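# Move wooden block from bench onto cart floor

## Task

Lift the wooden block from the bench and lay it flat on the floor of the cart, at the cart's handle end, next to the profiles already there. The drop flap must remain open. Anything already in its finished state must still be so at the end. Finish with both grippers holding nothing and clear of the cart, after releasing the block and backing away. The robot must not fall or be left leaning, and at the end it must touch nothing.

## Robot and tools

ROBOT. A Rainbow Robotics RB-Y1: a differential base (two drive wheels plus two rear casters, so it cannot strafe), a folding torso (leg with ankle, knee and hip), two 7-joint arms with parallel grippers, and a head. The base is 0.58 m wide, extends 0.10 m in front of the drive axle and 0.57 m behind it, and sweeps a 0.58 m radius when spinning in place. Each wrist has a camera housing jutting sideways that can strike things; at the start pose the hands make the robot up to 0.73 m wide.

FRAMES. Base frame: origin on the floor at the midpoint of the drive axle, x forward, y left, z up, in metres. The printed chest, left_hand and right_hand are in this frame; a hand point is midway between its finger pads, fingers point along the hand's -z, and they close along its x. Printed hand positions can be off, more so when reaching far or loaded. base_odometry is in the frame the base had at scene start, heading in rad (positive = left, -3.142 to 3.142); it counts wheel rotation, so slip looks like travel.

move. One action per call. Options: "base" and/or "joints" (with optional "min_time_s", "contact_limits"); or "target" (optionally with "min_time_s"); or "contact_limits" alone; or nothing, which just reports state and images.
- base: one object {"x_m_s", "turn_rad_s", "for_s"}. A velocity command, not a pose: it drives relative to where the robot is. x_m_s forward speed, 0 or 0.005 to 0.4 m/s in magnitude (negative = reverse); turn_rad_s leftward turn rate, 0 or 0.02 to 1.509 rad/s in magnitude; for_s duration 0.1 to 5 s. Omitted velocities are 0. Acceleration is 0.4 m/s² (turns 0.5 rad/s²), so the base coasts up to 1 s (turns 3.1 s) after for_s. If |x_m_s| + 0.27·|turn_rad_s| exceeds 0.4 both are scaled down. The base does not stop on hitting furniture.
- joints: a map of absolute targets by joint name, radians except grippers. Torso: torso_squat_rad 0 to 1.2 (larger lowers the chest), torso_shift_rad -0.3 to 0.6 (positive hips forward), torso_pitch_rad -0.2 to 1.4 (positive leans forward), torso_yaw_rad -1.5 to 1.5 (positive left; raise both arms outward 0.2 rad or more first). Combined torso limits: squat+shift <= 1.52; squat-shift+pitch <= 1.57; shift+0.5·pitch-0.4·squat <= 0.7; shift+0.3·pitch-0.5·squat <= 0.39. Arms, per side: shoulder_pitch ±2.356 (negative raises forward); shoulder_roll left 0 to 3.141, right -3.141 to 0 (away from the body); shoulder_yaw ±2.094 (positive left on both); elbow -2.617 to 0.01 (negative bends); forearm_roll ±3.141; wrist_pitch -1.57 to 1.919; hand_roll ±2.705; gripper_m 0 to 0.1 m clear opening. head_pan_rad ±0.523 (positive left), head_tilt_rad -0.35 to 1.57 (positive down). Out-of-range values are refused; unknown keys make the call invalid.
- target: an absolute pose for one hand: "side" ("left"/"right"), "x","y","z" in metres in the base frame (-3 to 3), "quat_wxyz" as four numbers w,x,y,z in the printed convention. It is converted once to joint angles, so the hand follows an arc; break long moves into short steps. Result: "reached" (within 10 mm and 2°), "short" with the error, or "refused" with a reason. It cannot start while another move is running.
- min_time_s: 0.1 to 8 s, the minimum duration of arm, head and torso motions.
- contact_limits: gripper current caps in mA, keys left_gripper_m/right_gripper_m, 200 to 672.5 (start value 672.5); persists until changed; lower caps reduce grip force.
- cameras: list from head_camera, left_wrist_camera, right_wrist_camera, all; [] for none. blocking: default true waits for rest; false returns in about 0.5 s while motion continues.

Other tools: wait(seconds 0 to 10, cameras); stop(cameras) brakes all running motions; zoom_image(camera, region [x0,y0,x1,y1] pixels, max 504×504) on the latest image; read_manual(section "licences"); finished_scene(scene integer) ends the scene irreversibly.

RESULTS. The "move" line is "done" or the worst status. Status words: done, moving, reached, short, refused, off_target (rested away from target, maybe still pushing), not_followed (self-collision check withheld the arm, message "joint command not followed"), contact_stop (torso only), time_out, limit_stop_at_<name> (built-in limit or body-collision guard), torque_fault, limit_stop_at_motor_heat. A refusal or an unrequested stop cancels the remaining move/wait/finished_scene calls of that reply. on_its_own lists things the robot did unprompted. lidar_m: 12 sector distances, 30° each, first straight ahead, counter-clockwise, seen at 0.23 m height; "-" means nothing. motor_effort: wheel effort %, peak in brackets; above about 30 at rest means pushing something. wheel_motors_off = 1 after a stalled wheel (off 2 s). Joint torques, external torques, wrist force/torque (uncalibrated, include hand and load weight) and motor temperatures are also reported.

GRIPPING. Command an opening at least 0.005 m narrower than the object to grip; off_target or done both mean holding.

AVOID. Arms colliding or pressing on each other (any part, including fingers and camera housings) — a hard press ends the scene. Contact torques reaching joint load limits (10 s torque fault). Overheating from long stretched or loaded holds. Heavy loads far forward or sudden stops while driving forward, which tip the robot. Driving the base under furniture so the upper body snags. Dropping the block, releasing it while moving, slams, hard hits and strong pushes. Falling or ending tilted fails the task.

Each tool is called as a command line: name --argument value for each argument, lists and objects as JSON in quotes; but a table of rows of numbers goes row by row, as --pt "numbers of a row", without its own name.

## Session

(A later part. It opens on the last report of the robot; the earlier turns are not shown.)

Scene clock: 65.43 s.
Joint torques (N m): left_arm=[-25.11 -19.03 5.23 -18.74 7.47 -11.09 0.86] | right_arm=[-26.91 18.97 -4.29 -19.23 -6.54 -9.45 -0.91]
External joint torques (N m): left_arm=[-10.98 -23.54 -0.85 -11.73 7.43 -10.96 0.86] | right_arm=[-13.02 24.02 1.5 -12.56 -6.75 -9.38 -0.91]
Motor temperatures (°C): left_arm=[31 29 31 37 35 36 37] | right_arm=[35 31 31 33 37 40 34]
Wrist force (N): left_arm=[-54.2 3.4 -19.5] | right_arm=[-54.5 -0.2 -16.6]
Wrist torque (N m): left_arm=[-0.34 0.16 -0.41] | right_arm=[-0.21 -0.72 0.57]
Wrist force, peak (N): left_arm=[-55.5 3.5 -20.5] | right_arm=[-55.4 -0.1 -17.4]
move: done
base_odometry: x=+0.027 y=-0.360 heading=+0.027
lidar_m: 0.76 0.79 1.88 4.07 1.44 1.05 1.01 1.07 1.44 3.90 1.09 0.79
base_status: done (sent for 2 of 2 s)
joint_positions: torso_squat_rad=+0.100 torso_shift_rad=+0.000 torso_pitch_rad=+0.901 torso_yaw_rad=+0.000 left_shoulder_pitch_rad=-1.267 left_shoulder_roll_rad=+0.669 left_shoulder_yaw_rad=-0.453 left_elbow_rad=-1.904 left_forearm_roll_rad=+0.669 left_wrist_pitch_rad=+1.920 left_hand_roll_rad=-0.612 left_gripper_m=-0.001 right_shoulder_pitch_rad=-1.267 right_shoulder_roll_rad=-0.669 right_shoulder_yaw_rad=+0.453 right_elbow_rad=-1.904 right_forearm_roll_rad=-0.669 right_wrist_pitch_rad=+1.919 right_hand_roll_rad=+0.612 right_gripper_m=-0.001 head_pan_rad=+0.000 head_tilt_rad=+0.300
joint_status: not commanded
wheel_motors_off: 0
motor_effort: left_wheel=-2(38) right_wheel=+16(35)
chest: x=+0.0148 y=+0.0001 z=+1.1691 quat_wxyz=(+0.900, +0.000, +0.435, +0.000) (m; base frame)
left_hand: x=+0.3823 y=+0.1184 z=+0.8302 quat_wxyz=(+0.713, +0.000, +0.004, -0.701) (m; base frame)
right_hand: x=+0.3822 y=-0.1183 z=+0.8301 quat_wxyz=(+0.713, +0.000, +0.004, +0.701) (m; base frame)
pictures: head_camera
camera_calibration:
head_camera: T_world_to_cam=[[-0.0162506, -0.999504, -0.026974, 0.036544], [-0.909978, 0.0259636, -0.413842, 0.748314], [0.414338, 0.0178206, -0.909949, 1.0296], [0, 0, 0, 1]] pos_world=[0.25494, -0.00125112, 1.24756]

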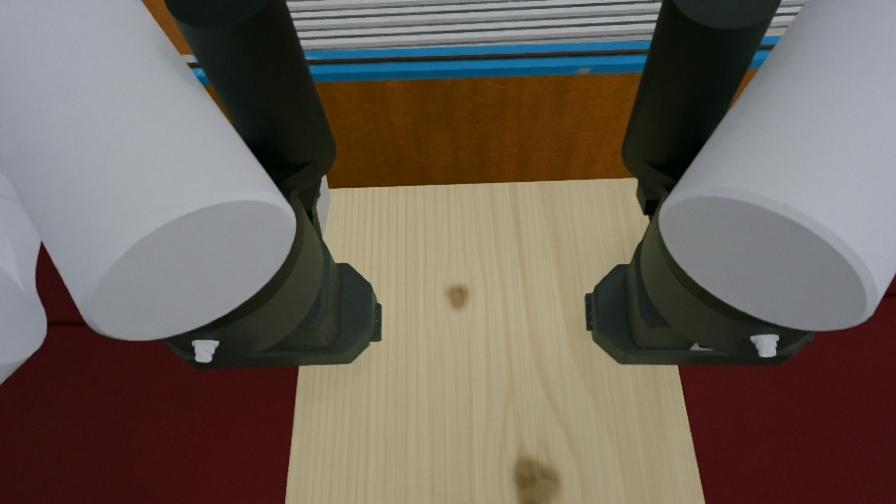

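move --base '{"x_m_s":0.3,"for_s":1.6}' --cameras '[]'

move --joints '{"torso_shift_rad":0.155,"head_tilt_rad":0.2}'

Scene clock: 70.93 s.
Joint torques (N m): left_arm=[-25.24 -19.17 4.85 -18.56 7.5 -11 0.63] | right_arm=[-26.82 18.46 -4.65 -19.24 -6.51 -9.51 -0.93]
External joint torques (N m): left_arm=[-11.11 -23.68 -1.22 -11.55 7.46 -10.88 0.63] | right_arm=[-12.93 23.5 1.14 -12.57 -6.72 -9.44 -0.93]
Motor temperatures (°C): left_arm=[32 29 31 38 35 36 37] | right_arm=[35 31 31 33 37 40 34]
Wrist force (N): left_arm=[-54.5 3.1 -20.8] | right_arm=[-54.6 -0.8 -17.0]
Wrist torque (N m): left_arm=[-0.26 0.16 -0.43] | right_arm=[-0.10 -0.76 0.58]
Wrist force, peak (N): left_arm=[-55.1 3.9 -20.5] | right_arm=[-55.0 -0.5 -17.3]
move: done
base_odometry: x=+0.507 y=-0.347 heading=+0.027
lidar_m: 0.27 0.29 0.41 4.08 2.13 1.55 1.48 1.56 2.13 4.29 0.41 0.30
base_status: done (sent for 1.6 of 1.6 s)
joint_positions: torso_squat_rad=+0.100 torso_shift_rad=+0.000 torso_pitch_rad=+0.901 torso_yaw_rad=+0.000 left_shoulder_pitch_rad=-1.267 left_shoulder_roll_rad=+0.669 left_shoulder_yaw_rad=-0.453 left_elbow_rad=-1.904 left_forearm_roll_rad=+0.669 left_wrist_pitch_rad=+1.920 left_hand_roll_rad=-0.612 left_gripper_m=-0.001 right_shoulder_pitch_rad=-1.267 right_shoulder_roll_rad=-0.669 right_shoulder_yaw_rad=+0.453 right_elbow_rad=-1.904 right_forearm_roll_rad=-0.669 right_wrist_pitch_rad=+1.919 right_hand_roll_rad=+0.612 right_gripper_m=-0.001 head_pan_rad=+0.000 head_tilt_rad=+0.300
joint_status: not commanded
wheel_motors_off: 0
motor_effort: left_wheel=+1(31) right_wheel=+1(45)
chest: x=+0.0148 y=+0.0001 z=+1.1691 quat_wxyz=(+0.900, +0.000, +0.435, +0.000) (m; base frame)
left_hand: x=+0.3823 y=+0.1184 z=+0.8302 quat_wxyz=(+0.713, +0.000, +0.004, -0.701) (m; base frame)
right_hand: x=+0.3822 y=-0.1183 z=+0.8301 quat_wxyz=(+0.713, +0.000, +0.004, +0.701) (m; base frame)
pictures: none
No camera images: "cameras" was empty.

Scene clock: 72.77 s.
Joint torques (N m): left_arm=[-25.03 -18.98 5.01 -18.48 7.53 -11.07 0.76] | right_arm=[-26.37 18.84 -4.36 -19.22 -6.52 -9.52 -0.88]
External joint torques (N m): left_arm=[-10.9 -23.48 -1.06 -11.47 7.49 -10.95 0.76] | right_arm=[-12.48 23.88 1.43 -12.55 -6.73 -9.45 -0.88]
Motor temperatures (°C): left_arm=[32 29 31 38 35 36 37] | right_arm=[35 31 31 33 37 40 34]
Wrist force (N): left_arm=[-54.5 3.1 -19.6] | right_arm=[-54.9 -0.4 -16.4]
Wrist torque (N m): left_arm=[-0.24 0.16 -0.43] | right_arm=[-0.16 -0.74 0.59]
Wrist force, peak (N): left_arm=[-55.3 3.0 -19.7] | right_arm=[-55.1 0.0 -17.2]
move: done
base_odometry: x=+0.507 y=-0.347 heading=+0.027
lidar_m: 0.27 0.29 0.41 4.09 2.13 1.55 1.48 1.55 2.13 4.30 0.41 0.29
base_status: not commanded
joint_positions: torso_squat_rad=+0.100 torso_shift_rad=+0.155 torso_pitch_rad=+0.901 torso_yaw_rad=+0.000 left_shoulder_pitch_rad=-1.267 left_shoulder_roll_rad=+0.669 left_shoulder_yaw_rad=-0.453 left_elbow_rad=-1.904 left_forearm_roll_rad=+0.669 left_wrist_pitch_rad=+1.920 left_hand_roll_rad=-0.612 left_gripper_m=-0.001 right_shoulder_pitch_rad=-1.267 right_shoulder_roll_rad=-0.669 right_shoulder_yaw_rad=+0.453 right_elbow_rad=-1.904 right_forearm_roll_rad=-0.669 right_wrist_pitch_rad=+1.919 right_hand_roll_rad=+0.612 right_gripper_m=-0.001 head_pan_rad=+0.000 head_tilt_rad=+0.200
joint_status: all done
wheel_motors_off: 0
motor_effort: left_wheel=+0(3) right_wheel=-2(3)
chest: x=+0.1224 y=+0.0001 z=+1.1607 quat_wxyz=(+0.900, +0.000, +0.435, +0.000) (m; base frame)
left_hand: x=+0.4899 y=+0.1184 z=+0.8217 quat_wxyz=(+0.713, +0.000, +0.004, -0.701) (m; base frame)
right_hand: x=+0.4898 y=-0.1183 z=+0.8216 quat_wxyz=(+0.713, +0.000, +0.004, +0.701) (m; base frame)
pictures: head_camera, left_wrist_camera, right_wrist_camera
camera_calibration:
head_camera: T_world_to_cam=[[-0.0134829, -0.999504, -0.0284571, 0.0391341], [-0.864246, 0.0259623, -0.502399, 0.941606], [0.502888, 0.0178201, -0.864168, 0.893346], [0, 0, 0, 1]] pos_world=[0.365054, -0.00125112, 1.24618]
left_wrist_camera: T_world_to_cam=[[0.0438736, -0.998946, -0.0134987, 0.107314], [-0.884689, -0.0451254, 0.463992, 0.0864979], [-0.464112, -0.00841482, -0.885737, 1.02868], [0, 0, 0, 1]] pos_world=[0.54924, 0.11976, 0.872458]
right_wrist_camera: T_world_to_cam=[[0.0119184, -0.999692, -0.0217669, -0.107466], [-0.858761, -0.0213847, 0.51193, 0.0245623], [-0.512238, 0.0125912, -0.858751, 1.03016], [0, 0, 0, 1]] pos_world=[0.55006, -0.119879, 0.869736]

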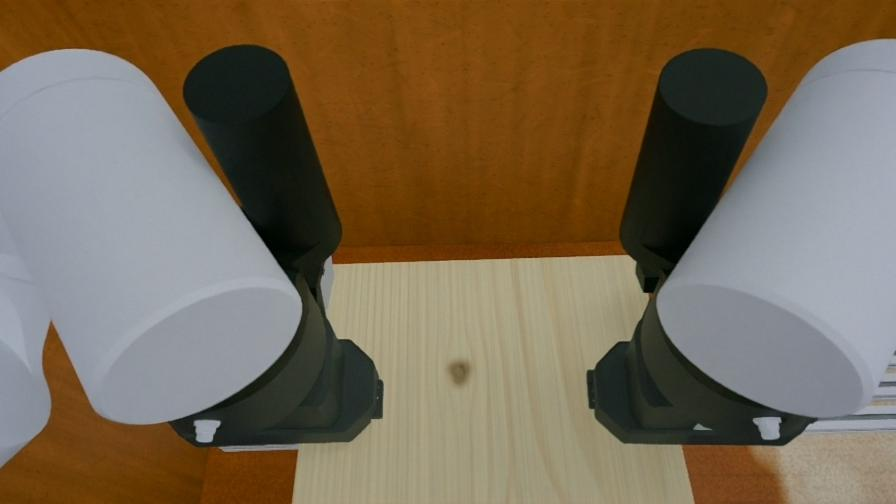

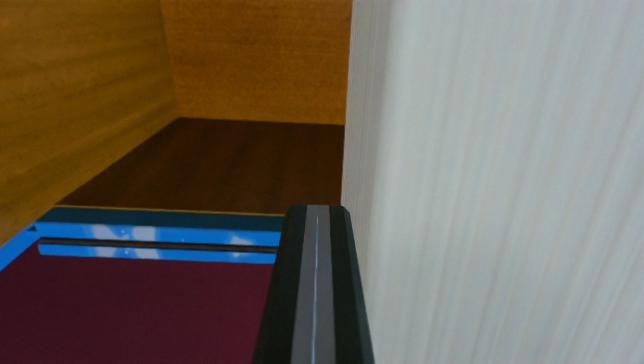

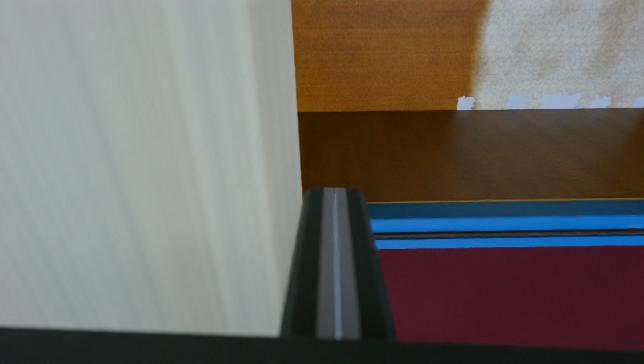

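move --joints '{"torso_shift_rad":0.248,"torso_squat_rad":0.9}' --min_time_s 4 --cameras '["head_camera"]'

move --joints '{"head_tilt_rad":0.75,"left_shoulder_pitch_rad":-1.196,"left_shoulder_roll_rad":0.597,"left_shoulder_yaw_rad":-0.525,"left_elbow_rad":-1.683,"left_forearm_roll_rad":0.533,"left_wrist_pitch_rad":1.672,"left_hand_roll_rad":-0.717,"right_shoulder_pitch_rad":-1.196,"right_shoulder_roll_rad":-0.597,"right_shoulder_yaw_rad":0.525,"right_elbow_rad":-1.683,"right_forearm_roll_rad":-0.533,"right_wrist_pitch_rad":1.672,"right_hand_roll_rad":0.717}' --min_time_s 2 --cameras '["head_camera"]'

Scene clock: 80.33 s.
Joint torques (N m): left_arm=[-25.42 -19 5.13 -18.52 7.3 -11.08 0.92] | right_arm=[-26.47 18.61 -4.16 -19.31 -6.61 -9.61 -0.94]
External joint torques (N m): left_arm=[-11.29 -23.51 -0.94 -11.5 7.26 -10.96 0.92] | right_arm=[-12.58 23.65 1.62 -12.64 -6.82 -9.54 -0.94]
Motor temperatures (°C): left_arm=[32 29 31 38 36 37 37] | right_arm=[35 31 31 33 37 40 34]
Wrist force (N): left_arm=[-53.6 3.0 -19.7] | right_arm=[-54.8 -0.8 -16.1]
Wrist torque (N m): left_arm=[-0.16 0.21 -0.40] | right_arm=[-0.15 -0.76 0.61]
Wrist force, peak (N): left_arm=[-55.1 3.6 -20.2] | right_arm=[-55.2 0.0 -17.3]
move: done
base_odometry: x=+0.507 y=-0.347 heading=+0.027
lidar_m: 0.28 0.29 0.41 4.08 2.14 1.56 1.48 1.55 2.13 4.30 0.40 0.29
base_status: not commanded
joint_positions: torso_squat_rad=+0.900 torso_shift_rad=+0.248 torso_pitch_rad=+0.901 torso_yaw_rad=+0.000 left_shoulder_pitch_rad=-1.267 left_shoulder_roll_rad=+0.669 left_shoulder_yaw_rad=-0.453 left_elbow_rad=-1.904 left_forearm_roll_rad=+0.669 left_wrist_pitch_rad=+1.920 left_hand_roll_rad=-0.612 left_gripper_m=-0.001 right_shoulder_pitch_rad=-1.267 right_shoulder_roll_rad=-0.669 right_shoulder_yaw_rad=+0.453 right_elbow_rad=-1.904 right_forearm_roll_rad=-0.669 right_wrist_pitch_rad=+1.919 right_hand_roll_rad=+0.612 right_gripper_m=-0.001 head_pan_rad=+0.000 head_tilt_rad=+0.200
joint_status: all done
wheel_motors_off: 0
motor_effort: left_wheel=+0(3) right_wheel=+1(3)
chest: x=+0.1215 y=+0.0001 z=+0.8945 quat_wxyz=(+0.900, +0.000, +0.435, +0.000) (m; base frame)
left_hand: x=+0.4891 y=+0.1184 z=+0.5555 quat_wxyz=(+0.713, +0.000, +0.004, -0.701) (m; base frame)
right_hand: x=+0.4890 y=-0.1184 z=+0.5554 quat_wxyz=(+0.713, +0.000, +0.004, +0.701) (m; base frame)
pictures: head_camera
camera_calibration:
head_camera: T_world_to_cam=[[-0.0134766, -0.999504, -0.0284597, 0.0315468], [-0.864134, 0.025962, -0.502592, 0.807238], [0.503082, 0.0178198, -0.864055, 0.663576], [0, 0, 0, 1]] pos_world=[0.364154, -0.00125112, 0.979975]

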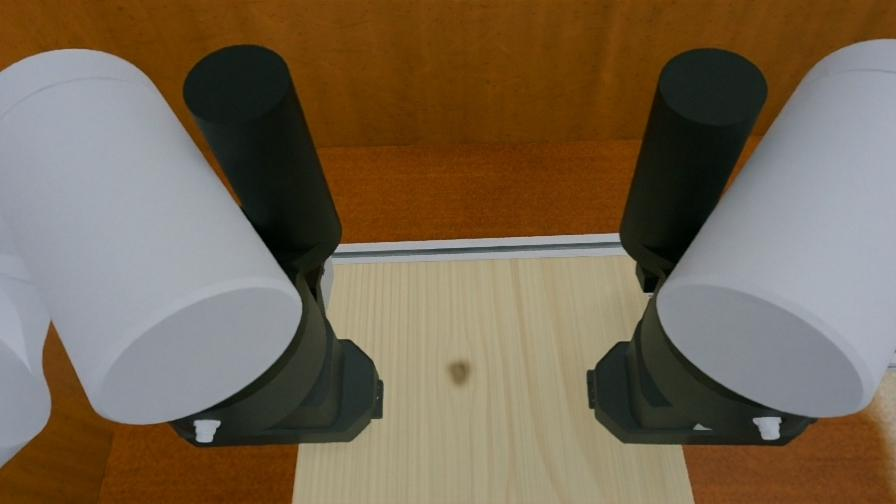

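Scene clock: 82.63 s.
Joint torques (N m): left_arm=[-24.97 -23.98 1.69 -21.71 8.84 -10.5 0.14] | right_arm=[-26.69 26.21 -1.38 -23.13 -7.81 -9.08 -0.5]
External joint torques (N m): left_arm=[-11.47 -27.74 -3.71 -14 8.82 -10.38 0.13] | right_arm=[-13.49 30.52 3.77 -15.87 -8.04 -9.02 -0.5]
Motor temperatures (°C): left_arm=[32 29 31 38 36 37 37] | right_arm=[35 31 31 33 37 40 34]
Wrist force (N): left_arm=[-55.6 3.3 -19.4] | right_arm=[-56.2 0.4 -18.2]
Wrist torque (N m): left_arm=[-0.22 -0.05 -0.45] | right_arm=[-0.11 -0.74 0.53]
Wrist force, peak (N): left_arm=[-87.5 3.9 -20.9] | right_arm=[-87.3 1.1 -19.1]
move: done
base_odometry: x=+0.507 y=-0.347 heading=+0.027
lidar_m: 0.26 0.30 0.41 4.09 2.14 1.54 1.48 1.56 2.12 4.30 0.40 0.29
base_status: not commanded
joint_positions: torso_squat_rad=+0.900 torso_shift_rad=+0.248 torso_pitch_rad=+0.901 torso_yaw_rad=+0.000 left_shoulder_pitch_rad=-1.193 left_shoulder_roll_rad=+0.604 left_shoulder_yaw_rad=-0.524 left_elbow_rad=-1.679 left_forearm_roll_rad=+0.531 left_wrist_pitch_rad=+1.675 left_hand_roll_rad=-0.717 left_gripper_m=-0.001 right_shoulder_pitch_rad=-1.193 right_shoulder_roll_rad=-0.605 right_shoulder_yaw_rad=+0.524 right_elbow_rad=-1.679 right_forearm_roll_rad=-0.531 right_wrist_pitch_rad=+1.674 right_hand_roll_rad=+0.717 right_gripper_m=-0.001 head_pan_rad=+0.000 head_tilt_rad=+0.750
joint_status: all done
wheel_motors_off: 0
motor_effort: left_wheel=-1(2) right_wheel=+2(2)
chest: x=+0.1215 y=+0.0001 z=+0.8945 quat_wxyz=(+0.900, +0.000, +0.435, +0.000) (m; base frame)
left_hand: x=+0.4871 y=+0.1172 z=+0.4729 quat_wxyz=(+0.708, +0.004, +0.006, -0.706) (m; base frame)
right_hand: x=+0.4871 y=-0.1176 z=+0.4728 quat_wxyz=(+0.708, -0.004, +0.007, +0.706) (m; base frame)
pictures: head_camera
camera_calibration:
head_camera: T_world_to_cam=[[-0.0264636, -0.999502, -0.0172163, 0.0240836], [-0.999393, 0.0260625, 0.0231186, 0.320242], [-0.0226584, 0.0178176, -0.999584, 0.952771], [0, 0, 0, 1]] pos_world=[0.342274, -0.00125081, 0.945386]

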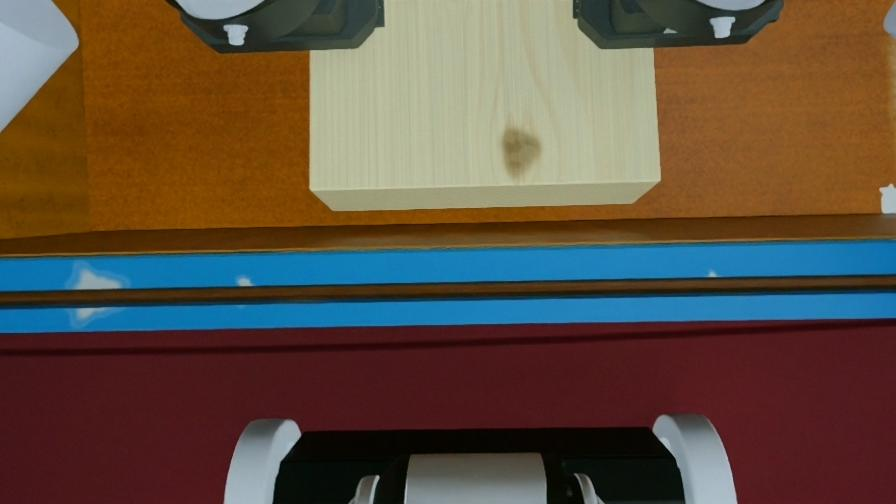

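move --joints '{"left_shoulder_pitch_rad":-1.185,"left_shoulder_roll_rad":0.547,"left_shoulder_yaw_rad":-0.557,"left_elbow_rad":-1.498,"left_forearm_roll_rad":0.484,"left_wrist_pitch_rad":1.507,"left_hand_roll_rad":-0.77,"right_shoulder_pitch_rad":-1.185,"right_shoulder_roll_rad":-0.547,"right_shoulder_yaw_rad":0.557,"right_elbow_rad":-1.498,"right_forearm_roll_rad":-0.484,"right_wrist_pitch_rad":1.507,"right_hand_roll_rad":0.77}' --min_time_s 1.5 --cameras '[]'

move --joints '{"left_shoulder_pitch_rad":-1.203,"left_shoulder_roll_rad":0.478,"left_shoulder_yaw_rad":-0.578,"left_elbow_rad":-1.257,"left_forearm_roll_rad":0.449,"left_wrist_pitch_rad":1.326,"left_hand_roll_rad":-0.833,"right_shoulder_pitch_rad":-1.203,"right_shoulder_roll_rad":-0.478,"right_shoulder_yaw_rad":0.578,"right_elbow_rad":-1.257,"right_forearm_roll_rad":-0.449,"right_wrist_pitch_rad":1.326,"right_hand_roll_rad":0.833}' --min_time_s 1.5 --cameras '["head_camera"]'

move --joints '{"left_shoulder_pitch_rad":-1.227,"left_shoulder_roll_rad":0.436,"left_shoulder_yaw_rad":-0.581,"left_elbow_rad":-1.1,"left_forearm_roll_rad":0.4425,"left_wrist_pitch_rad":1.22,"left_hand_roll_rad":-0.8745,"right_shoulder_pitch_rad":-1.227,"right_shoulder_roll_rad":-0.436,"right_shoulder_yaw_rad":0.581,"right_elbow_rad":-1.1,"right_forearm_roll_rad":-0.4425,"right_wrist_pitch_rad":1.22,"right_hand_roll_rad":0.8745}' --min_time_s 1.2 --cameras '["head_camera"]'

Scene clock: 90.63 s.
Joint torques (N m): left_arm=[-25.15 -25.55 1.62 -23.07 9.26 -9.62 0.24] | right_arm=[-26.83 27.68 -0.92 -24.52 -8.14 -8.46 -0.33]
External joint torques (N m): left_arm=[-11.76 -28.89 -3.24 -15.34 9.23 -9.5 0.24] | right_arm=[-13.78 31.56 3.69 -17.27 -8.38 -8.39 -0.33]
Motor temperatures (°C): left_arm=[32 29 31 38 36 37 37] | right_arm=[36 31 31 34 38 41 34]
Wrist force (N): left_arm=[-54.2 3.3 -19.8] | right_arm=[-54.2 1.4 -18.7]
Wrist torque (N m): left_arm=[-0.25 -0.01 -0.47] | right_arm=[-0.25 -0.71 0.49]
Wrist force, peak (N): left_arm=[-81.6 3.7 -20.7] | right_arm=[-81.7 1.1 -19.4]
move: done
base_odometry: x=+0.507 y=-0.347 heading=+0.027
lidar_m: 0.28 0.29 0.41 4.09 2.14 1.55 1.48 1.54 2.12 4.31 0.40 0.30
base_status: not commanded
joint_positions: torso_squat_rad=+0.900 torso_shift_rad=+0.248 torso_pitch_rad=+0.901 torso_yaw_rad=+0.000 left_shoulder_pitch_rad=-1.182 left_shoulder_roll_rad=+0.554 left_shoulder_yaw_rad=-0.556 left_elbow_rad=-1.494 left_forearm_roll_rad=+0.482 left_wrist_pitch_rad=+1.509 left_hand_roll_rad=-0.770 left_gripper_m=-0.001 right_shoulder_pitch_rad=-1.182 right_shoulder_roll_rad=-0.555 right_shoulder_yaw_rad=+0.556 right_elbow_rad=-1.494 right_forearm_roll_rad=-0.482 right_wrist_pitch_rad=+1.509 right_hand_roll_rad=+0.770 right_gripper_m=-0.001 head_pan_rad=+0.000 head_tilt_rad=+0.750
joint_status: all done
wheel_motors_off: 0
motor_effort: left_wheel=-1(2) right_wheel=+2(4)
chest: x=+0.1215 y=+0.0001 z=+0.8945 quat_wxyz=(+0.900, +0.000, +0.435, +0.000) (m; base frame)
left_hand: x=+0.4867 y=+0.1168 z=+0.4236 quat_wxyz=(+0.708, +0.004, +0.006, -0.706) (m; base frame)
right_hand: x=+0.4866 y=-0.1172 z=+0.4235 quat_wxyz=(+0.708, -0.004, +0.006, +0.706) (m; base frame)
pictures: none
No camera images: "cameras" was empty.

Scene clock: 92.43 s.
Joint torques (N m): left_arm=[-13.55 0.61 3.93 -6.47 -0.25 -0.61 -0.26] | right_arm=[-16.43 2.27 -2.08 -9.25 -0.95 -1.22 0.14]
External joint torques (N m): left_arm=[0.04 -2.03 -0.16 1.02 -0.29 -0.46 -0.26] | right_arm=[-3.18 5.41 1.77 -2.26 -1.17 -1.12 0.14]
Motor temperatures (°C): left_arm=[32 29 31 38 36 37 37] | right_arm=[36 31 31 34 38 41 34]
Wrist force (N): left_arm=[1.1 1.9 -7.7] | right_arm=[-4.5 2.3 -5.4]
Wrist torque (N m): left_arm=[-0.34 0.25 0.11] | right_arm=[-0.14 0.24 0.00]
Wrist force, peak (N): left_arm=[-87.6 2.8 -20.1] | right_arm=[-87.2 0.4 -19.5]
move: done
base_odometry: x=+0.507 y=-0.347 heading=+0.026
lidar_m: 0.28 0.29 0.40 4.07 2.14 1.55 1.48 1.55 2.12 4.30 0.42 0.29
base_status: not commanded
joint_positions: torso_squat_rad=+0.900 torso_shift_rad=+0.248 torso_pitch_rad=+0.900 torso_yaw_rad=+0.000 left_shoulder_pitch_rad=-1.203 left_shoulder_roll_rad=+0.478 left_shoulder_yaw_rad=-0.578 left_elbow_rad=-1.257 left_forearm_roll_rad=+0.449 left_wrist_pitch_rad=+1.326 left_hand_roll_rad=-0.833 left_gripper_m=+0.000 right_shoulder_pitch_rad=-1.202 right_shoulder_roll_rad=-0.479 right_shoulder_yaw_rad=+0.578 right_elbow_rad=-1.256 right_forearm_roll_rad=-0.449 right_wrist_pitch_rad=+1.326 right_hand_roll_rad=+0.833 right_gripper_m=+0.000 head_pan_rad=+0.000 head_tilt_rad=+0.750
joint_status: all done
wheel_motors_off: 0
motor_effort: left_wheel=-5(6) right_wheel=+4(9)
chest: x=+0.1212 y=+0.0000 z=+0.8947 quat_wxyz=(+0.900, +0.000, +0.435, +0.000) (m; base frame)
left_hand: x=+0.4871 y=+0.1100 z=+0.3760 quat_wxyz=(+0.706, +0.000, +0.000, -0.708) (m; base frame)
right_hand: x=+0.4868 y=-0.1114 z=+0.3757 quat_wxyz=(+0.706, -0.001, +0.001, +0.708) (m; base frame)
pictures: head_camera
camera_calibration:
head_camera: T_world_to_cam=[[-0.0266448, -0.999498, -0.0171338, 0.0239674], [-0.999408, 0.0262615, 0.0222234, 0.320786], [-0.0217623, 0.0177158, -0.999606, 0.952877], [0, 0, 0, 1]] pos_world=[0.341971, -0.00134996, 0.945783]

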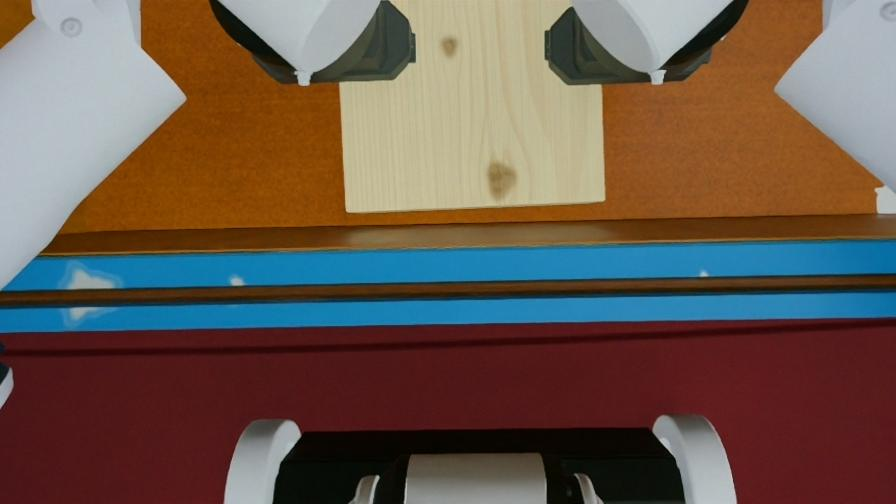

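Scene clock: 103.13 s.
Joint torques (N m): left_arm=[8.72 6.82 -1.15 15.52 -5.7 -9.52 -0.1] | right_arm=[-13.91 -3.1 -4.14 -7.68 0.18 0.08 -0.17]
External joint torques (N m): left_arm=[22.82 4.29 -5.06 22.89 -5.75 -9.34 -0.1] | right_arm=[-0.44 0 -0.57 -0.94 -0.04 0.16 -0.17]
External joint torques when the fault began: left_arm=[33.86 9.89 -6.88 37.16 -9.6 -13.6 -0.09]
Motor temperatures (°C): left_arm=[32 29 31 38 36 36 37] | right_arm=[35 31 31 33 37 39 34]
Wrist force (N): left_arm=[0.1 -34.7 131.4] | right_arm=[-0.1 1.4 -4.9]
Wrist torque (N m): left_arm=[-1.81 1.15 0.06] | right_arm=[-0.18 0.10 -0.07]
Wrist force, peak (N): left_arm=[3.4 -56.5 195.3] | right_arm=[-14.5 5.4 0.9]
move: torque_fault
TORQUE FAULT: left_elbow_rad reached its load limit. The robot stopped for 10 seconds, dropped its targets and accepts commands again. The stop added 9.4 s to the call.
base_odometry: x=+0.507 y=-0.347 heading=+0.027
lidar_m: 0.27 0.31 0.41 4.08 2.14 1.56 1.48 1.56 2.13 4.28 0.42 0.30
base_status: not commanded
joint_positions: torso_squat_rad=+0.900 torso_shift_rad=+0.246 torso_pitch_rad=+0.895 torso_yaw_rad=+0.001 left_shoulder_pitch_rad=-1.228 left_shoulder_roll_rad=+0.451 left_shoulder_yaw_rad=-0.576 left_elbow_rad=-1.172 left_forearm_roll_rad=+0.449 left_wrist_pitch_rad=+1.270 left_hand_roll_rad=-0.856 left_gripper_m=+0.000 right_shoulder_pitch_rad=-1.217 right_shoulder_roll_rad=-0.453 right_shoulder_yaw_rad=+0.579 right_elbow_rad=-1.150 right_forearm_roll_rad=-0.445 right_wrist_pitch_rad=+1.262 right_hand_roll_rad=+0.858 right_gripper_m=+0.000 head_pan_rad=+0.000 head_tilt_rad=+0.750
joint_status: left_shoulder_roll_rad torque_fault (moved -0.027 of -0.042); left_elbow_rad torque_fault (moved +0.085 of +0.157); left_forearm_roll_rad torque_fault (moved +0.000 of -0.007); left_wrist_pitch_rad torque_fault (moved -0.056 of -0.106); left_hand_roll_rad torque_fault (moved -0.023 of -0.042); right_shoulder_roll_rad torque_fault (moved +0.026 of +0.043); right_elbow_rad torque_fault (moved +0.106 of +0.156); right_wrist_pitch_rad torque_fault (moved -0.065 of -0.106); right_hand_roll_rad torque_fault (moved +0.025 of +0.042); the others done
wheel_motors_off: 0
on_its_own: left_shoulder_roll_rad is held at +0.452, not at your +0.436, since a torque_fault; left_elbow_rad is held at -1.166, not at your -1.100, since a torque_fault; left_wrist_pitch_rad is held at +1.268, not at your +1.220, since a torque_fault; left_hand_roll_rad is held at -0.856, not at your -0.875, since a torque_fault; right_shoulder_roll_rad is held at -0.453, not at your -0.436, since a torque_fault; right_elbow_rad is held at -1.150, not at your -1.100, since a torque_fault; right_wrist_pitch_rad is held at +1.262, not at your +1.220, since a torque_fault; right_hand_roll_rad is held at +0.858, not at your +0.875, since a torque_fault
motor_effort: left_wheel=+15(41) right_wheel=+2(16)
chest: x=+0.1191 y=-0.0001 z=+0.8960 quat_wxyz=(+0.902, +0.000, +0.433, +0.000) (m; base frame)
left_hand: x=+0.4940 y=+0.1057 z=+0.3695 quat_wxyz=(+0.706, +0.001, -0.008, -0.708) (m; base frame)
right_hand: x=+0.4867 y=-0.1148 z=+0.3606 quat_wxyz=(+0.708, -0.002, +0.003, +0.706) (m; base frame)
pictures: head_camera
camera_calibration:
head_camera: T_world_to_cam=[[-0.0260777, -0.999496, -0.018092, 0.0245609], [-0.999526, 0.025774, 0.0168231, 0.323582], [-0.0163483, 0.0185222, -0.999695, 0.953557], [0, 0, 0, 1]] pos_world=[0.339658, -0.00145345, 0.948266]

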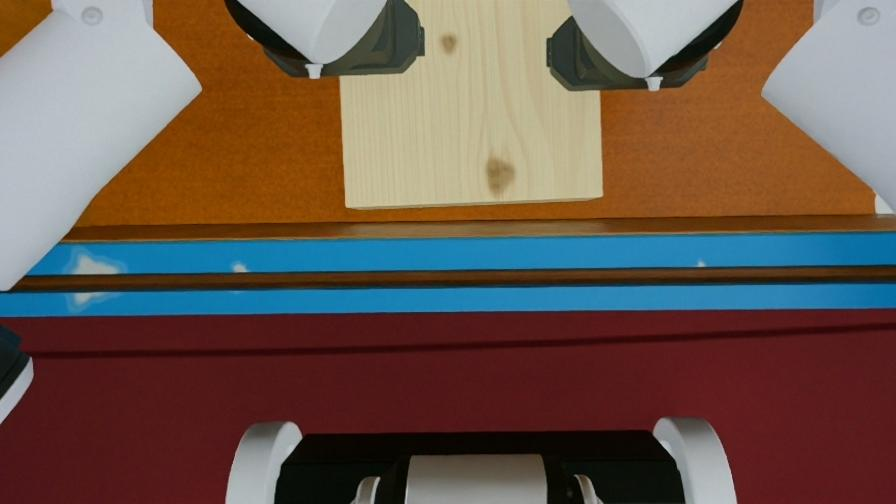

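move --joints '{"torso_squat_rad":0.7,"torso_shift_rad":0.2}'

Scene clock: 105.47 s.
Joint torques (N m): left_arm=[-12.2 2.01 3.63 -6.27 -0.17 -0.54 -0.15] | right_arm=[-13.83 -3.15 -4.17 -7.49 0.18 0.09 -0.39]
External joint torques (N m): left_arm=[1.66 -0.5 -0.21 1.06 -0.22 -0.39 -0.15] | right_arm=[-0.49 -0.08 -0.64 -0.75 -0.03 0.16 -0.39]
Motor temperatures (°C): left_arm=[32 29 31 38 36 36 37] | right_arm=[35 31 31 33 37 39 34]
Wrist force (N): left_arm=[0.6 2.3 -7.3] | right_arm=[-0.3 1.1 -5.2]
Wrist torque (N m): left_arm=[-0.39 0.21 0.07] | right_arm=[-0.14 0.05 -0.07]
Wrist force, peak (N): left_arm=[-0.6 -35.2 132.4] | right_arm=[0.0 0.8 -6.1]
move: done
base_odometry: x=+0.507 y=-0.347 heading=+0.027
lidar_m: 0.28 0.29 0.41 4.08 2.13 1.56 1.48 1.56 2.12 4.30 0.42 0.30
base_status: not commanded
joint_positions: torso_squat_rad=+0.700 torso_shift_rad=+0.200 torso_pitch_rad=+0.900 torso_yaw_rad=+0.000 left_shoulder_pitch_rad=-1.223 left_shoulder_roll_rad=+0.452 left_shoulder_yaw_rad=-0.578 left_elbow_rad=-1.167 left_forearm_roll_rad=+0.447 left_wrist_pitch_rad=+1.268 left_hand_roll_rad=-0.856 left_gripper_m=+0.000 right_shoulder_pitch_rad=-1.217 right_shoulder_roll_rad=-0.453 right_shoulder_yaw_rad=+0.579 right_elbow_rad=-1.150 right_forearm_roll_rad=-0.445 right_wrist_pitch_rad=+1.262 right_hand_roll_rad=+0.858 right_gripper_m=+0.000 head_pan_rad=+0.000 head_tilt_rad=+0.750
joint_status: all done
wheel_motors_off: 0
on_its_own: left_shoulder_roll_rad is held at +0.452, not at your +0.436, since a torque_fault; left_elbow_rad is held at -1.166, not at your -1.100, since a torque_fault; left_wrist_pitch_rad is held at +1.268, not at your +1.220, since a torque_fault; left_hand_roll_rad is held at -0.856, not at your -0.875, since a torque_fault; right_shoulder_roll_rad is held at -0.453, not at your -0.436, since a torque_fault; right_elbow_rad is held at -1.150, not at your -1.100, since a torque_fault; right_wrist_pitch_rad is held at +1.262, not at your +1.220, since a torque_fault; right_hand_roll_rad is held at +0.858, not at your +0.875, since a torque_fault
motor_effort: left_wheel=+0(17) right_wheel=+1(5)
chest: x=+0.1207 y=+0.0000 z=+0.9976 quat_wxyz=(+0.900, +0.000, +0.435, +0.000) (m; base frame)
left_hand: x=+0.4898 y=+0.1088 z=+0.4661 quat_wxyz=(+0.707, -0.001, -0.002, -0.708) (m; base frame)
right_hand: x=+0.4854 y=-0.1151 z=+0.4604 quat_wxyz=(+0.708, +0.000, +0.006, +0.706) (m; base frame)
pictures: head_camera, left_wrist_camera, right_wrist_camera
camera_calibration:
head_camera: T_world_to_cam=[[-0.0264486, -0.9995, -0.0173439, 0.025971], [-0.999416, 0.0260625, 0.0221219, 0.318103], [-0.0216588, 0.0179189, -0.999605, 1.05579], [0, 0, 0, 1]] pos_world=[0.341471, -0.00125107, 1.04878]
left_wrist_camera: T_world_to_cam=[[0.0256392, -0.999658, -0.00506314, 0.0979866], [-0.888926, -0.0251156, 0.457361, 0.254081], [-0.457332, -0.00722561, -0.889267, 0.711768], [0, 0, 0, 1]] pos_world=[0.548861, 0.109477, 0.517241]
right_wrist_camera: T_world_to_cam=[[0.0252388, -0.999513, -0.0183764, -0.120053], [-0.857567, -0.0310942, 0.513431, 0.203323], [-0.513752, 0.00280063, -0.857934, 0.71689], [0, 0, 0, 1]] pos_world=[0.545697, -0.11568, 0.508445]

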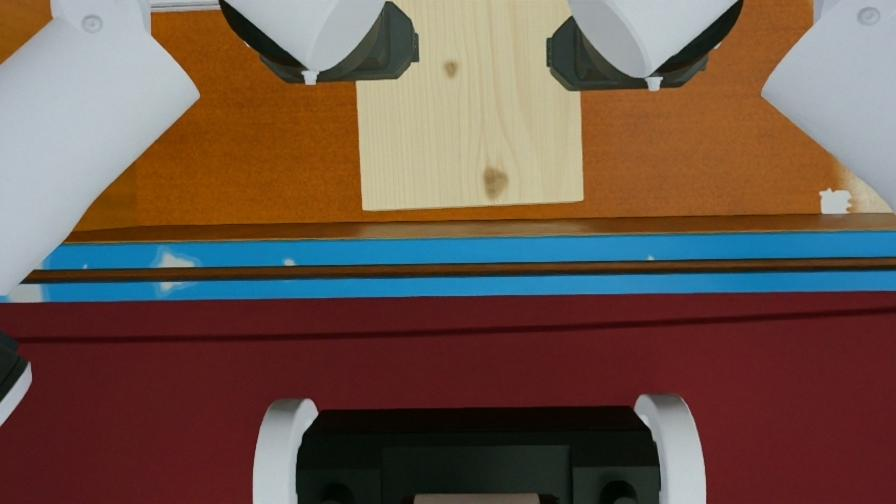

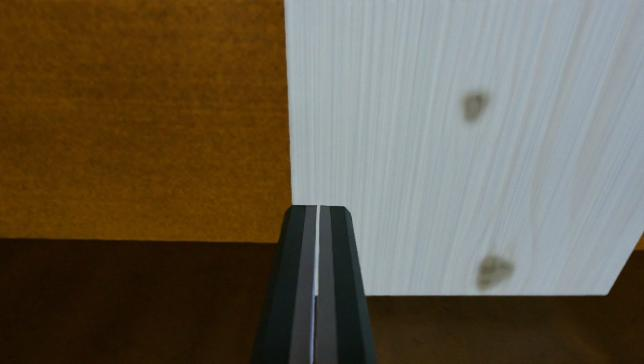

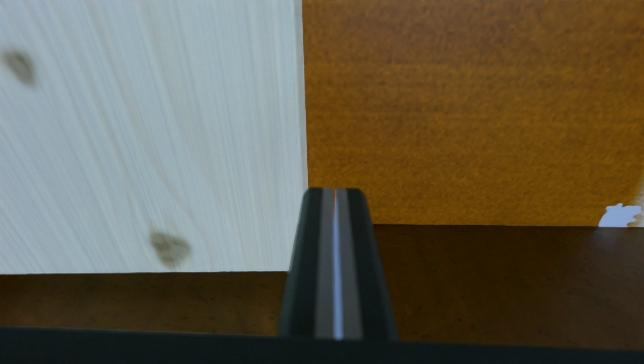

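move --target '{"side":"right","x":0.45,"y":-0.36,"z":0.55,"quat_wxyz":[0.7071,0,0,0.7071]}' --cameras '[]'

move --target '{"side":"left","x":0.48,"y":-0.172,"z":0.46,"quat_wxyz":[0.7071,0,0,-0.7071]}'

Scene clock: 110.60 s.
Joint torques (N m): left_arm=[-12.5 1.33 3.69 -6.94 -0.09 -0.53 -0.12] | right_arm=[-5.39 -12.73 -7.31 -4.9 0.41 -0.12 -0.08]
External joint torques (N m): left_arm=[1.35 -1.18 -0.15 0.38 -0.14 -0.37 -0.12] | right_arm=[0.55 1.32 0.26 -0.34 0.22 -0.02 -0.08]
Motor temperatures (°C): left_arm=[32 29 31 38 35 36 37] | right_arm=[35 31 31 33 36 39 34]
Wrist force (N): left_arm=[0.4 2.1 -7.1] | right_arm=[-0.6 1.3 -5.5]
Wrist torque (N m): left_arm=[-0.38 0.15 0.07] | right_arm=[-0.10 0.00 -0.09]
Wrist force, peak (N): left_arm=[0.2 2.0 -8.4] | right_arm=[-0.1 1.6 -6.1]
move: done
base_odometry: x=+0.507 y=-0.347 heading=+0.027
lidar_m: 0.27 0.30 0.41 4.08 2.14 1.54 1.48 1.57 2.12 4.30 0.42 0.30
base_status: not commanded
joint_positions: torso_squat_rad=+0.700 torso_shift_rad=+0.200 torso_pitch_rad=+0.900 torso_yaw_rad=+0.000 left_shoulder_pitch_rad=-1.223 left_shoulder_roll_rad=+0.452 left_shoulder_yaw_rad=-0.578 left_elbow_rad=-1.167 left_forearm_roll_rad=+0.447 left_wrist_pitch_rad=+1.268 left_hand_roll_rad=-0.856 left_gripper_m=+0.000 right_shoulder_pitch_rad=-0.694 right_shoulder_roll_rad=-1.086 right_shoulder_yaw_rad=+0.197 right_elbow_rad=-1.676 right_forearm_roll_rad=-0.888 right_wrist_pitch_rad=+1.247 right_hand_roll_rad=+1.134 right_gripper_m=+0.000 head_pan_rad=+0.000 head_tilt_rad=+0.750
joint_status: all done
wheel_motors_off: 0
on_its_own: left_shoulder_roll_rad is held at +0.452, not at your +0.436, since a torque_fault; left_elbow_rad is held at -1.166, not at your -1.100, since a torque_fault; left_wrist_pitch_rad is held at +1.268, not at your +1.220, since a torque_fault; left_hand_roll_rad is held at -0.856, not at your -0.875, since a torque_fault
motor_effort: left_wheel=+0(1) right_wheel=+0(3)
chest: x=+0.1207 y=+0.0001 z=+0.9976 quat_wxyz=(+0.900, +0.000, +0.435, +0.000) (m; base frame)
left_hand: x=+0.4898 y=+0.1089 z=+0.4660 quat_wxyz=(+0.707, -0.001, -0.002, -0.708) (m; base frame)
right_hand: x=+0.4501 y=-0.3601 z=+0.5501 quat_wxyz=(+0.707, +0.000, +0.000, +0.707) (m; base frame)
right_hand_status: reached (checked arc, planned for 1.0 s): 0 mm and 0.0 deg off.
pictures: none
No camera images: "cameras" was empty.

Scene clock: 112.23 s.
Joint torques (N m): left_arm=[-14.27 -4.78 3.07 -2.24 -0.18 -1.06 -0.27] | right_arm=[-5.66 -13.46 -7.39 -4.93 0.32 0.03 -0.18]
External joint torques (N m): left_arm=[1.89 0.28 -0.02 0.76 -0.12 0.06 -0.25] | right_arm=[0.28 0.59 0.18 -0.37 0.13 0.12 -0.18]
Motor temperatures (°C): left_arm=[32 29 31 38 35 35 37] | right_arm=[35 31 31 33 36 39 34]
Wrist force (N): left_arm=[-2.3 0.0 -7.3] | right_arm=[-0.7 1.3 -5.3]
Wrist torque (N m): left_arm=[-0.27 0.03 0.15] | right_arm=[-0.15 0.01 -0.06]
Wrist force, peak (N): left_arm=[-0.6 2.0 -8.5] | right_arm=[-0.6 1.4 -5.8]
move: short
base_odometry: x=+0.507 y=-0.347 heading=+0.027
lidar_m: 0.28 0.29 0.40 4.09 2.13 1.54 1.48 1.55 2.12 4.29 0.41 0.30
base_status: not commanded
joint_positions: torso_squat_rad=+0.700 torso_shift_rad=+0.200 torso_pitch_rad=+0.900 torso_yaw_rad=+0.000 left_shoulder_pitch_rad=-1.654 left_shoulder_roll_rad=+0.000 left_shoulder_yaw_rad=-1.560 left_elbow_rad=-0.442 left_forearm_roll_rad=+0.792 left_wrist_pitch_rad=+0.281 left_hand_roll_rad=-0.179 left_gripper_m=+0.000 right_shoulder_pitch_rad=-0.694 right_shoulder_roll_rad=-1.086 right_shoulder_yaw_rad=+0.197 right_elbow_rad=-1.676 right_forearm_roll_rad=-0.888 right_wrist_pitch_rad=+1.247 right_hand_roll_rad=+1.134 right_gripper_m=+0.000 head_pan_rad=+0.000 head_tilt_rad=+0.750
joint_status: all done
wheel_motors_off: 0
motor_effort: left_wheel=+0(3) right_wheel=-1(2)
chest: x=+0.1207 y=+0.0001 z=+0.9976 quat_wxyz=(+0.900, +0.000, +0.435, +0.000) (m; base frame)
left_hand: x=+0.4779 y=-0.1689 z=+0.4645 quat_wxyz=(+0.678, -0.073, -0.275, -0.678) (m; base frame)
left_hand_status: short (checked arc, as near as the solve gets, planned for 1.3 s): 6 mm and 33.1 deg off. The place is met; only the turn is off.
right_hand: x=+0.4501 y=-0.3601 z=+0.5501 quat_wxyz=(+0.707, +0.000, +0.000, +0.707) (m; base frame)
pictures: head_camera, left_wrist_camera, right_wrist_camera
camera_calibration:
head_camera: T_world_to_cam=[[-0.0264473, -0.999501, -0.017244, 0.025866], [-0.999416, 0.0260634, 0.0221194, 0.318106], [-0.0216589, 0.0178189, -0.999607, 1.05579], [0, 0, 0, 1]] pos_world=[0.341471, -0.00125082, 1.04878]
left_wrist_camera: T_world_to_cam=[[-0.0420816, -0.880423, 0.472318, -0.348487], [-0.979282, 0.13007, 0.155206, 0.446872], [-0.198082, -0.456002, -0.867656, 0.493236], [0, 0, 0, 1]] pos_world=[0.520649, -0.140024, 0.523198]
right_wrist_camera: T_world_to_cam=[[0.0289701, -0.999253, -0.0255623, -0.360052], [-0.8613, -0.0379321, 0.506679, 0.122348], [-0.50727, 0.00733834, -0.861756, 0.777162], [0, 0, 0, 1]] pos_world=[0.510041, -0.360845, 0.598529]

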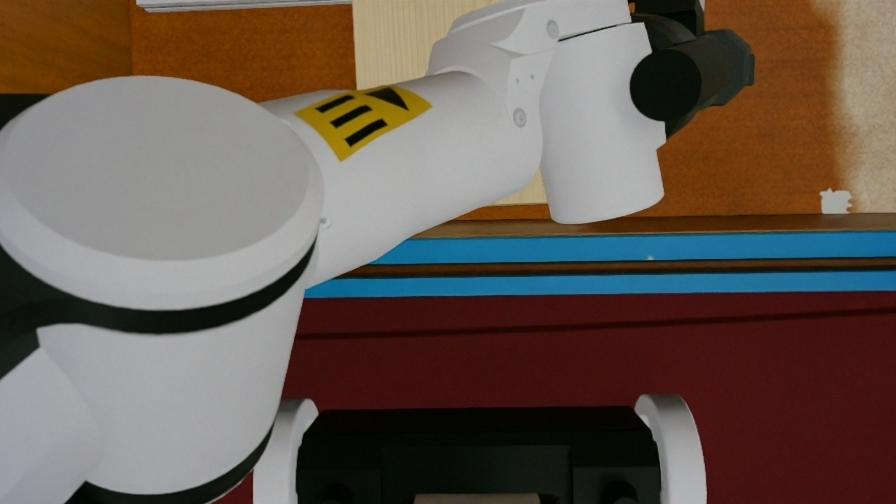

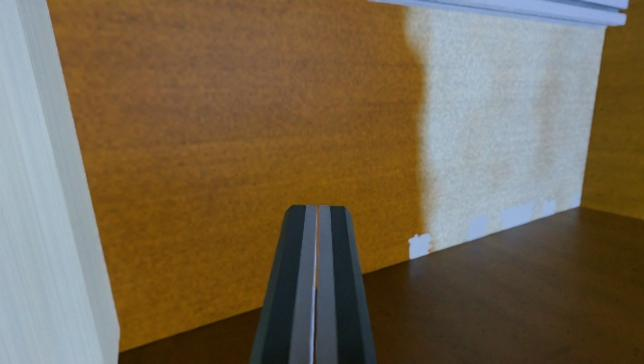

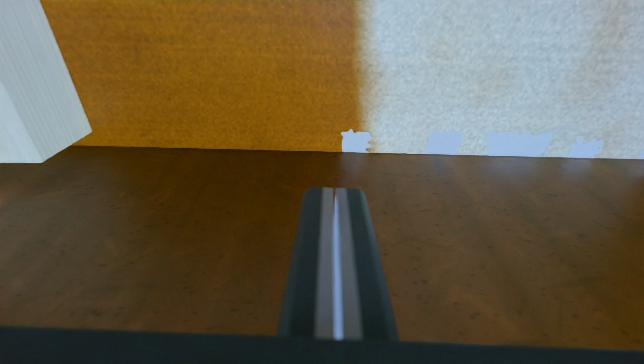

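move --joints '{"left_shoulder_pitch_rad":-1.182,"left_shoulder_roll_rad":0.554,"left_shoulder_yaw_rad":-0.556,"left_elbow_rad":-1.494,"left_forearm_roll_rad":0.482,"left_wrist_pitch_rad":1.509,"left_hand_roll_rad":-0.77}' --cameras '[]'

move --joints '{"left_shoulder_pitch_rad":-0.5,"left_shoulder_roll_rad":0.6,"left_shoulder_yaw_rad":-0.45,"left_elbow_rad":-2.3}' --cameras '[]'

move --target '{"side":"right","x":0.48,"y":-0.175,"z":0.44,"quat_wxyz":[0.7071,0,0,0.7071]}'

Scene clock: 117.27 s.
Joint torques (N m): left_arm=[-13.14 1.47 5.21 -7.98 0.31 -0.63 0.21] | right_arm=[-5.44 -13.07 -7.46 -4.65 0.28 -0.2 -0.2]
External joint torques (N m): left_arm=[0.26 -1.92 0.35 -0.25 0.28 -0.51 0.21] | right_arm=[0.5 0.98 0.1 -0.08 0.08 -0.1 -0.2]
Motor temperatures (°C): left_arm=[32 28 31 38 35 35 37] | right_arm=[35 31 31 33 36 38 34]
Wrist force (N): left_arm=[0.4 1.8 -7.3] | right_arm=[-0.3 1.8 -5.2]
Wrist torque (N m): left_arm=[-0.39 0.14 0.08] | right_arm=[-0.16 0.05 -0.08]
Wrist force, peak (N): left_arm=[-0.6 1.6 -8.4] | right_arm=[-0.3 1.5 -5.9]
move: done
base_odometry: x=+0.507 y=-0.347 heading=+0.027
lidar_m: 0.28 0.31 0.41 4.08 2.13 1.56 1.47 1.55 2.12 4.29 0.41 0.30
base_status: not commanded
joint_positions: torso_squat_rad=+0.700 torso_shift_rad=+0.200 torso_pitch_rad=+0.900 torso_yaw_rad=+0.000 left_shoulder_pitch_rad=-1.182 left_shoulder_roll_rad=+0.554 left_shoulder_yaw_rad=-0.556 left_elbow_rad=-1.494 left_forearm_roll_rad=+0.482 left_wrist_pitch_rad=+1.509 left_hand_roll_rad=-0.770 left_gripper_m=+0.000 right_shoulder_pitch_rad=-0.694 right_shoulder_roll_rad=-1.086 right_shoulder_yaw_rad=+0.197 right_elbow_rad=-1.676 right_forearm_roll_rad=-0.888 right_wrist_pitch_rad=+1.247 right_hand_roll_rad=+1.134 right_gripper_m=+0.000 head_pan_rad=+0.000 head_tilt_rad=+0.750
joint_status: all done
wheel_motors_off: 0
motor_effort: left_wheel=+2(3) right_wheel=-2(2)
chest: x=+0.1207 y=+0.0001 z=+0.9976 quat_wxyz=(+0.900, +0.000, +0.435, +0.000) (m; base frame)
left_hand: x=+0.4864 y=+0.1169 z=+0.5271 quat_wxyz=(+0.708, +0.004, +0.005, -0.706) (m; base frame)
right_hand: x=+0.4501 y=-0.3601 z=+0.5501 quat_wxyz=(+0.707, +0.000, +0.000, +0.707) (m; base frame)
pictures: none
No camera images: "cameras" was empty.

Scene clock: 119.50 s.
Joint torques (N m): left_arm=[-2.42 1.69 2.66 -8.57 0.67 -0.53 0.22] | right_arm=[-5.86 -14.02 -7.38 -4.78 0.09 0 0.03]
External joint torques (N m): left_arm=[-0.76 -0.25 0.97 0.58 0.1 -0.02 0.23] | right_arm=[0.08 0.03 0.18 -0.21 -0.11 0.1 0.03]
Motor temperatures (°C): left_arm=[31 28 31 38 35 35 37] | right_arm=[35 31 31 32 36 38 34]
Wrist force (N): left_arm=[-1.8 0.2 -7.6] | right_arm=[-0.1 1.3 -5.6]
Wrist torque (N m): left_arm=[-0.17 0.01 0.09] | right_arm=[-0.11 0.06 -0.09]
Wrist force, peak (N): left_arm=[-4.9 117.5 -5.9] | right_arm=[-2.3 2.3 -5.6]
move: done
base_odometry: x=+0.507 y=-0.347 heading=+0.026
lidar_m: 0.21 0.22 0.27 4.10 2.15 1.56 1.48 1.57 2.13 4.30 0.35 0.24
base_status: not commanded
joint_positions: torso_squat_rad=+0.700 torso_shift_rad=+0.200 torso_pitch_rad=+0.900 torso_yaw_rad=+0.000 left_shoulder_pitch_rad=-0.500 left_shoulder_roll_rad=+0.600 left_shoulder_yaw_rad=-0.450 left_elbow_rad=-2.300 left_forearm_roll_rad=+0.482 left_wrist_pitch_rad=+1.509 left_hand_roll_rad=-0.770 left_gripper_m=+0.000 right_shoulder_pitch_rad=-0.694 right_shoulder_roll_rad=-1.085 right_shoulder_yaw_rad=+0.197 right_elbow_rad=-1.676 right_forearm_roll_rad=-0.888 right_wrist_pitch_rad=+1.247 right_hand_roll_rad=+1.134 right_gripper_m=+0.000 head_pan_rad=+0.000 head_tilt_rad=+0.750
joint_status: all done
wheel_motors_off: 0
motor_effort: left_wheel=-6(55) right_wheel=+7(23)
chest: x=+0.1207 y=+0.0001 z=+0.9976 quat_wxyz=(+0.900, +0.000, +0.435, +0.000) (m; base frame)
left_hand: x=+0.2913 y=+0.0905 z=+0.5914 quat_wxyz=(+0.685, -0.138, -0.089, -0.710) (m; base frame)
right_hand: x=+0.4501 y=-0.3600 z=+0.5500 quat_wxyz=(+0.707, +0.000, +0.000, +0.707) (m; base frame)
pictures: none
No camera images: "cameras" was empty.

Scene clock: 120.77 s.
Joint torques (N m): left_arm=[-1.88 1.3 3.19 -8.77 0.78 -0.55 0.18] | right_arm=[-11.33 -7.07 -4.02 -5.97 -0.07 0.11 -0.1]
External joint torques (N m): left_arm=[-0.22 -0.65 1.5 0.37 0.21 -0.04 0.2] | right_arm=[0.45 -1.57 -0.21 0.23 -0.27 0.2 -0.1]
Motor temperatures (°C): left_arm=[31 28 31 38 35 35 37] | right_arm=[35 31 31 32 36 38 34]
Wrist force (N): left_arm=[-1.4 0.2 -6.7] | right_arm=[-1.0 1.1 -5.0]
Wrist torque (N m): left_arm=[-0.17 0.10 0.09] | right_arm=[-0.10 0.00 -0.08]
Wrist force, peak (N): left_arm=[-1.6 0.1 -7.8] | right_arm=[-0.2 1.9 -6.0]
move: done
base_odometry: x=+0.507 y=-0.347 heading=+0.026
lidar_m: 0.21 0.21 0.28 4.08 2.13 1.54 1.48 1.57 2.13 4.31 0.36 0.23
base_status: not commanded
joint_positions: torso_squat_rad=+0.700 torso_shift_rad=+0.200 torso_pitch_rad=+0.900 torso_yaw_rad=+0.000 left_shoulder_pitch_rad=-0.500 left_shoulder_roll_rad=+0.600 left_shoulder_yaw_rad=-0.450 left_elbow_rad=-2.300 left_forearm_roll_rad=+0.482 left_wrist_pitch_rad=+1.509 left_hand_roll_rad=-0.770 left_gripper_m=+0.000 right_shoulder_pitch_rad=-1.129 right_shoulder_roll_rad=-0.545 right_shoulder_yaw_rad=+0.523 right_elbow_rad=-1.141 right_forearm_roll_rad=-0.499 right_wrist_pitch_rad=+1.157 right_hand_roll_rad=+0.976 right_gripper_m=+0.000 head_pan_rad=+0.000 head_tilt_rad=+0.750
joint_status: all done
wheel_motors_off: 0
motor_effort: left_wheel=-6(8) right_wheel=+6(10)
chest: x=+0.1207 y=+0.0001 z=+0.9976 quat_wxyz=(+0.900, +0.000, +0.435, +0.000) (m; base frame)
left_hand: x=+0.2913 y=+0.0906 z=+0.5914 quat_wxyz=(+0.685, -0.138, -0.089, -0.710) (m; base frame)
right_hand: x=+0.4799 y=-0.1747 z=+0.4401 quat_wxyz=(+0.707, +0.000, +0.000, +0.707) (m; base frame)
right_hand_status: reached (checked arc, planned for 0.9 s): 0 mm and 0.0 deg off.
pictures: head_camera, left_wrist_camera, right_wrist_camera
camera_calibration:
head_camera: T_world_to_cam=[[-0.0263491, -0.999504, -0.017245, 0.0258315], [-0.999416, 0.0259635, 0.022216, 0.318007], [-0.0217572, 0.0178203, -0.999604, 1.05572], [0, 0, 0, 1]] pos_world=[0.341471, -0.00125112, 1.04868]
left_wrist_camera: T_world_to_cam=[[0.00264489, -0.951296, 0.308267, -0.097468], [-0.851973, 0.15926, 0.498777, -0.0321902], [-0.523579, -0.263954, -0.810057, 0.72807], [0, 0, 0, 1]] pos_world=[0.354035, 0.104583, 0.63588]
right_wrist_camera: T_world_to_cam=[[0.0291384, -0.999219, -0.0266804, -0.177999], [-0.861481, -0.0386411, 0.506317, 0.210936], [-0.506952, 0.00823139, -0.861935, 0.696196], [0, 0, 0, 1]] pos_world=[0.539843, -0.17544, 0.488526]

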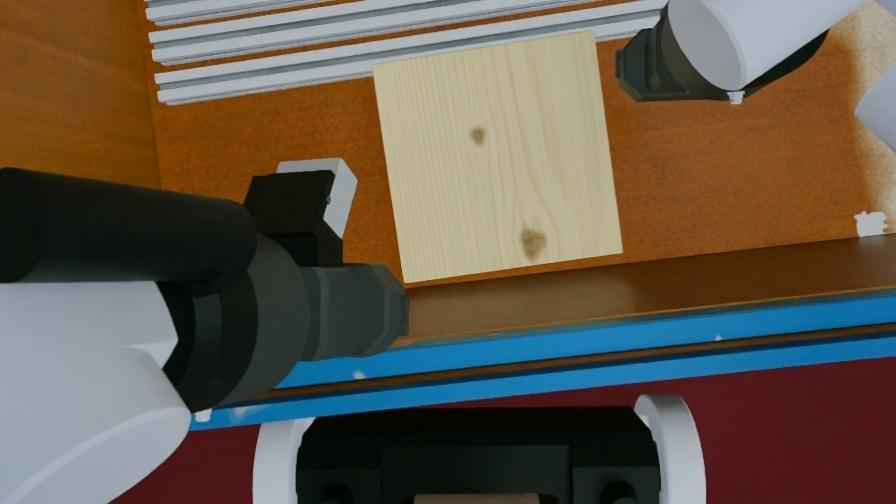

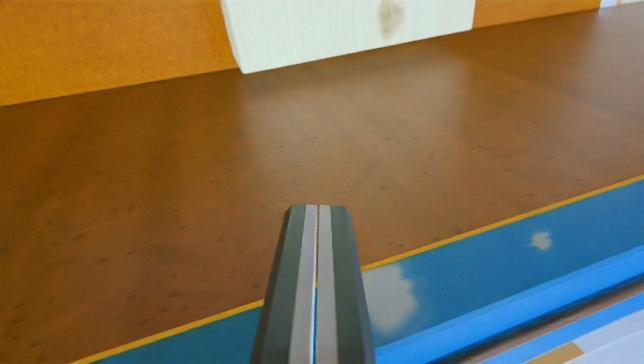

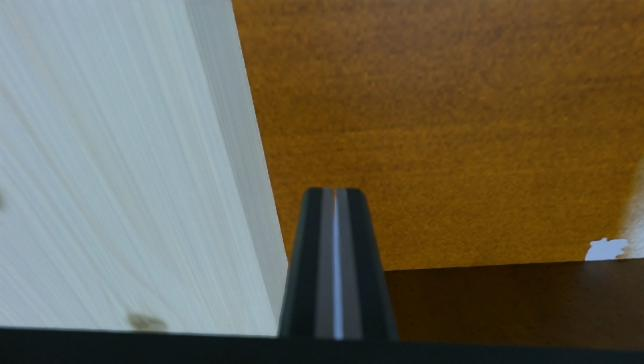

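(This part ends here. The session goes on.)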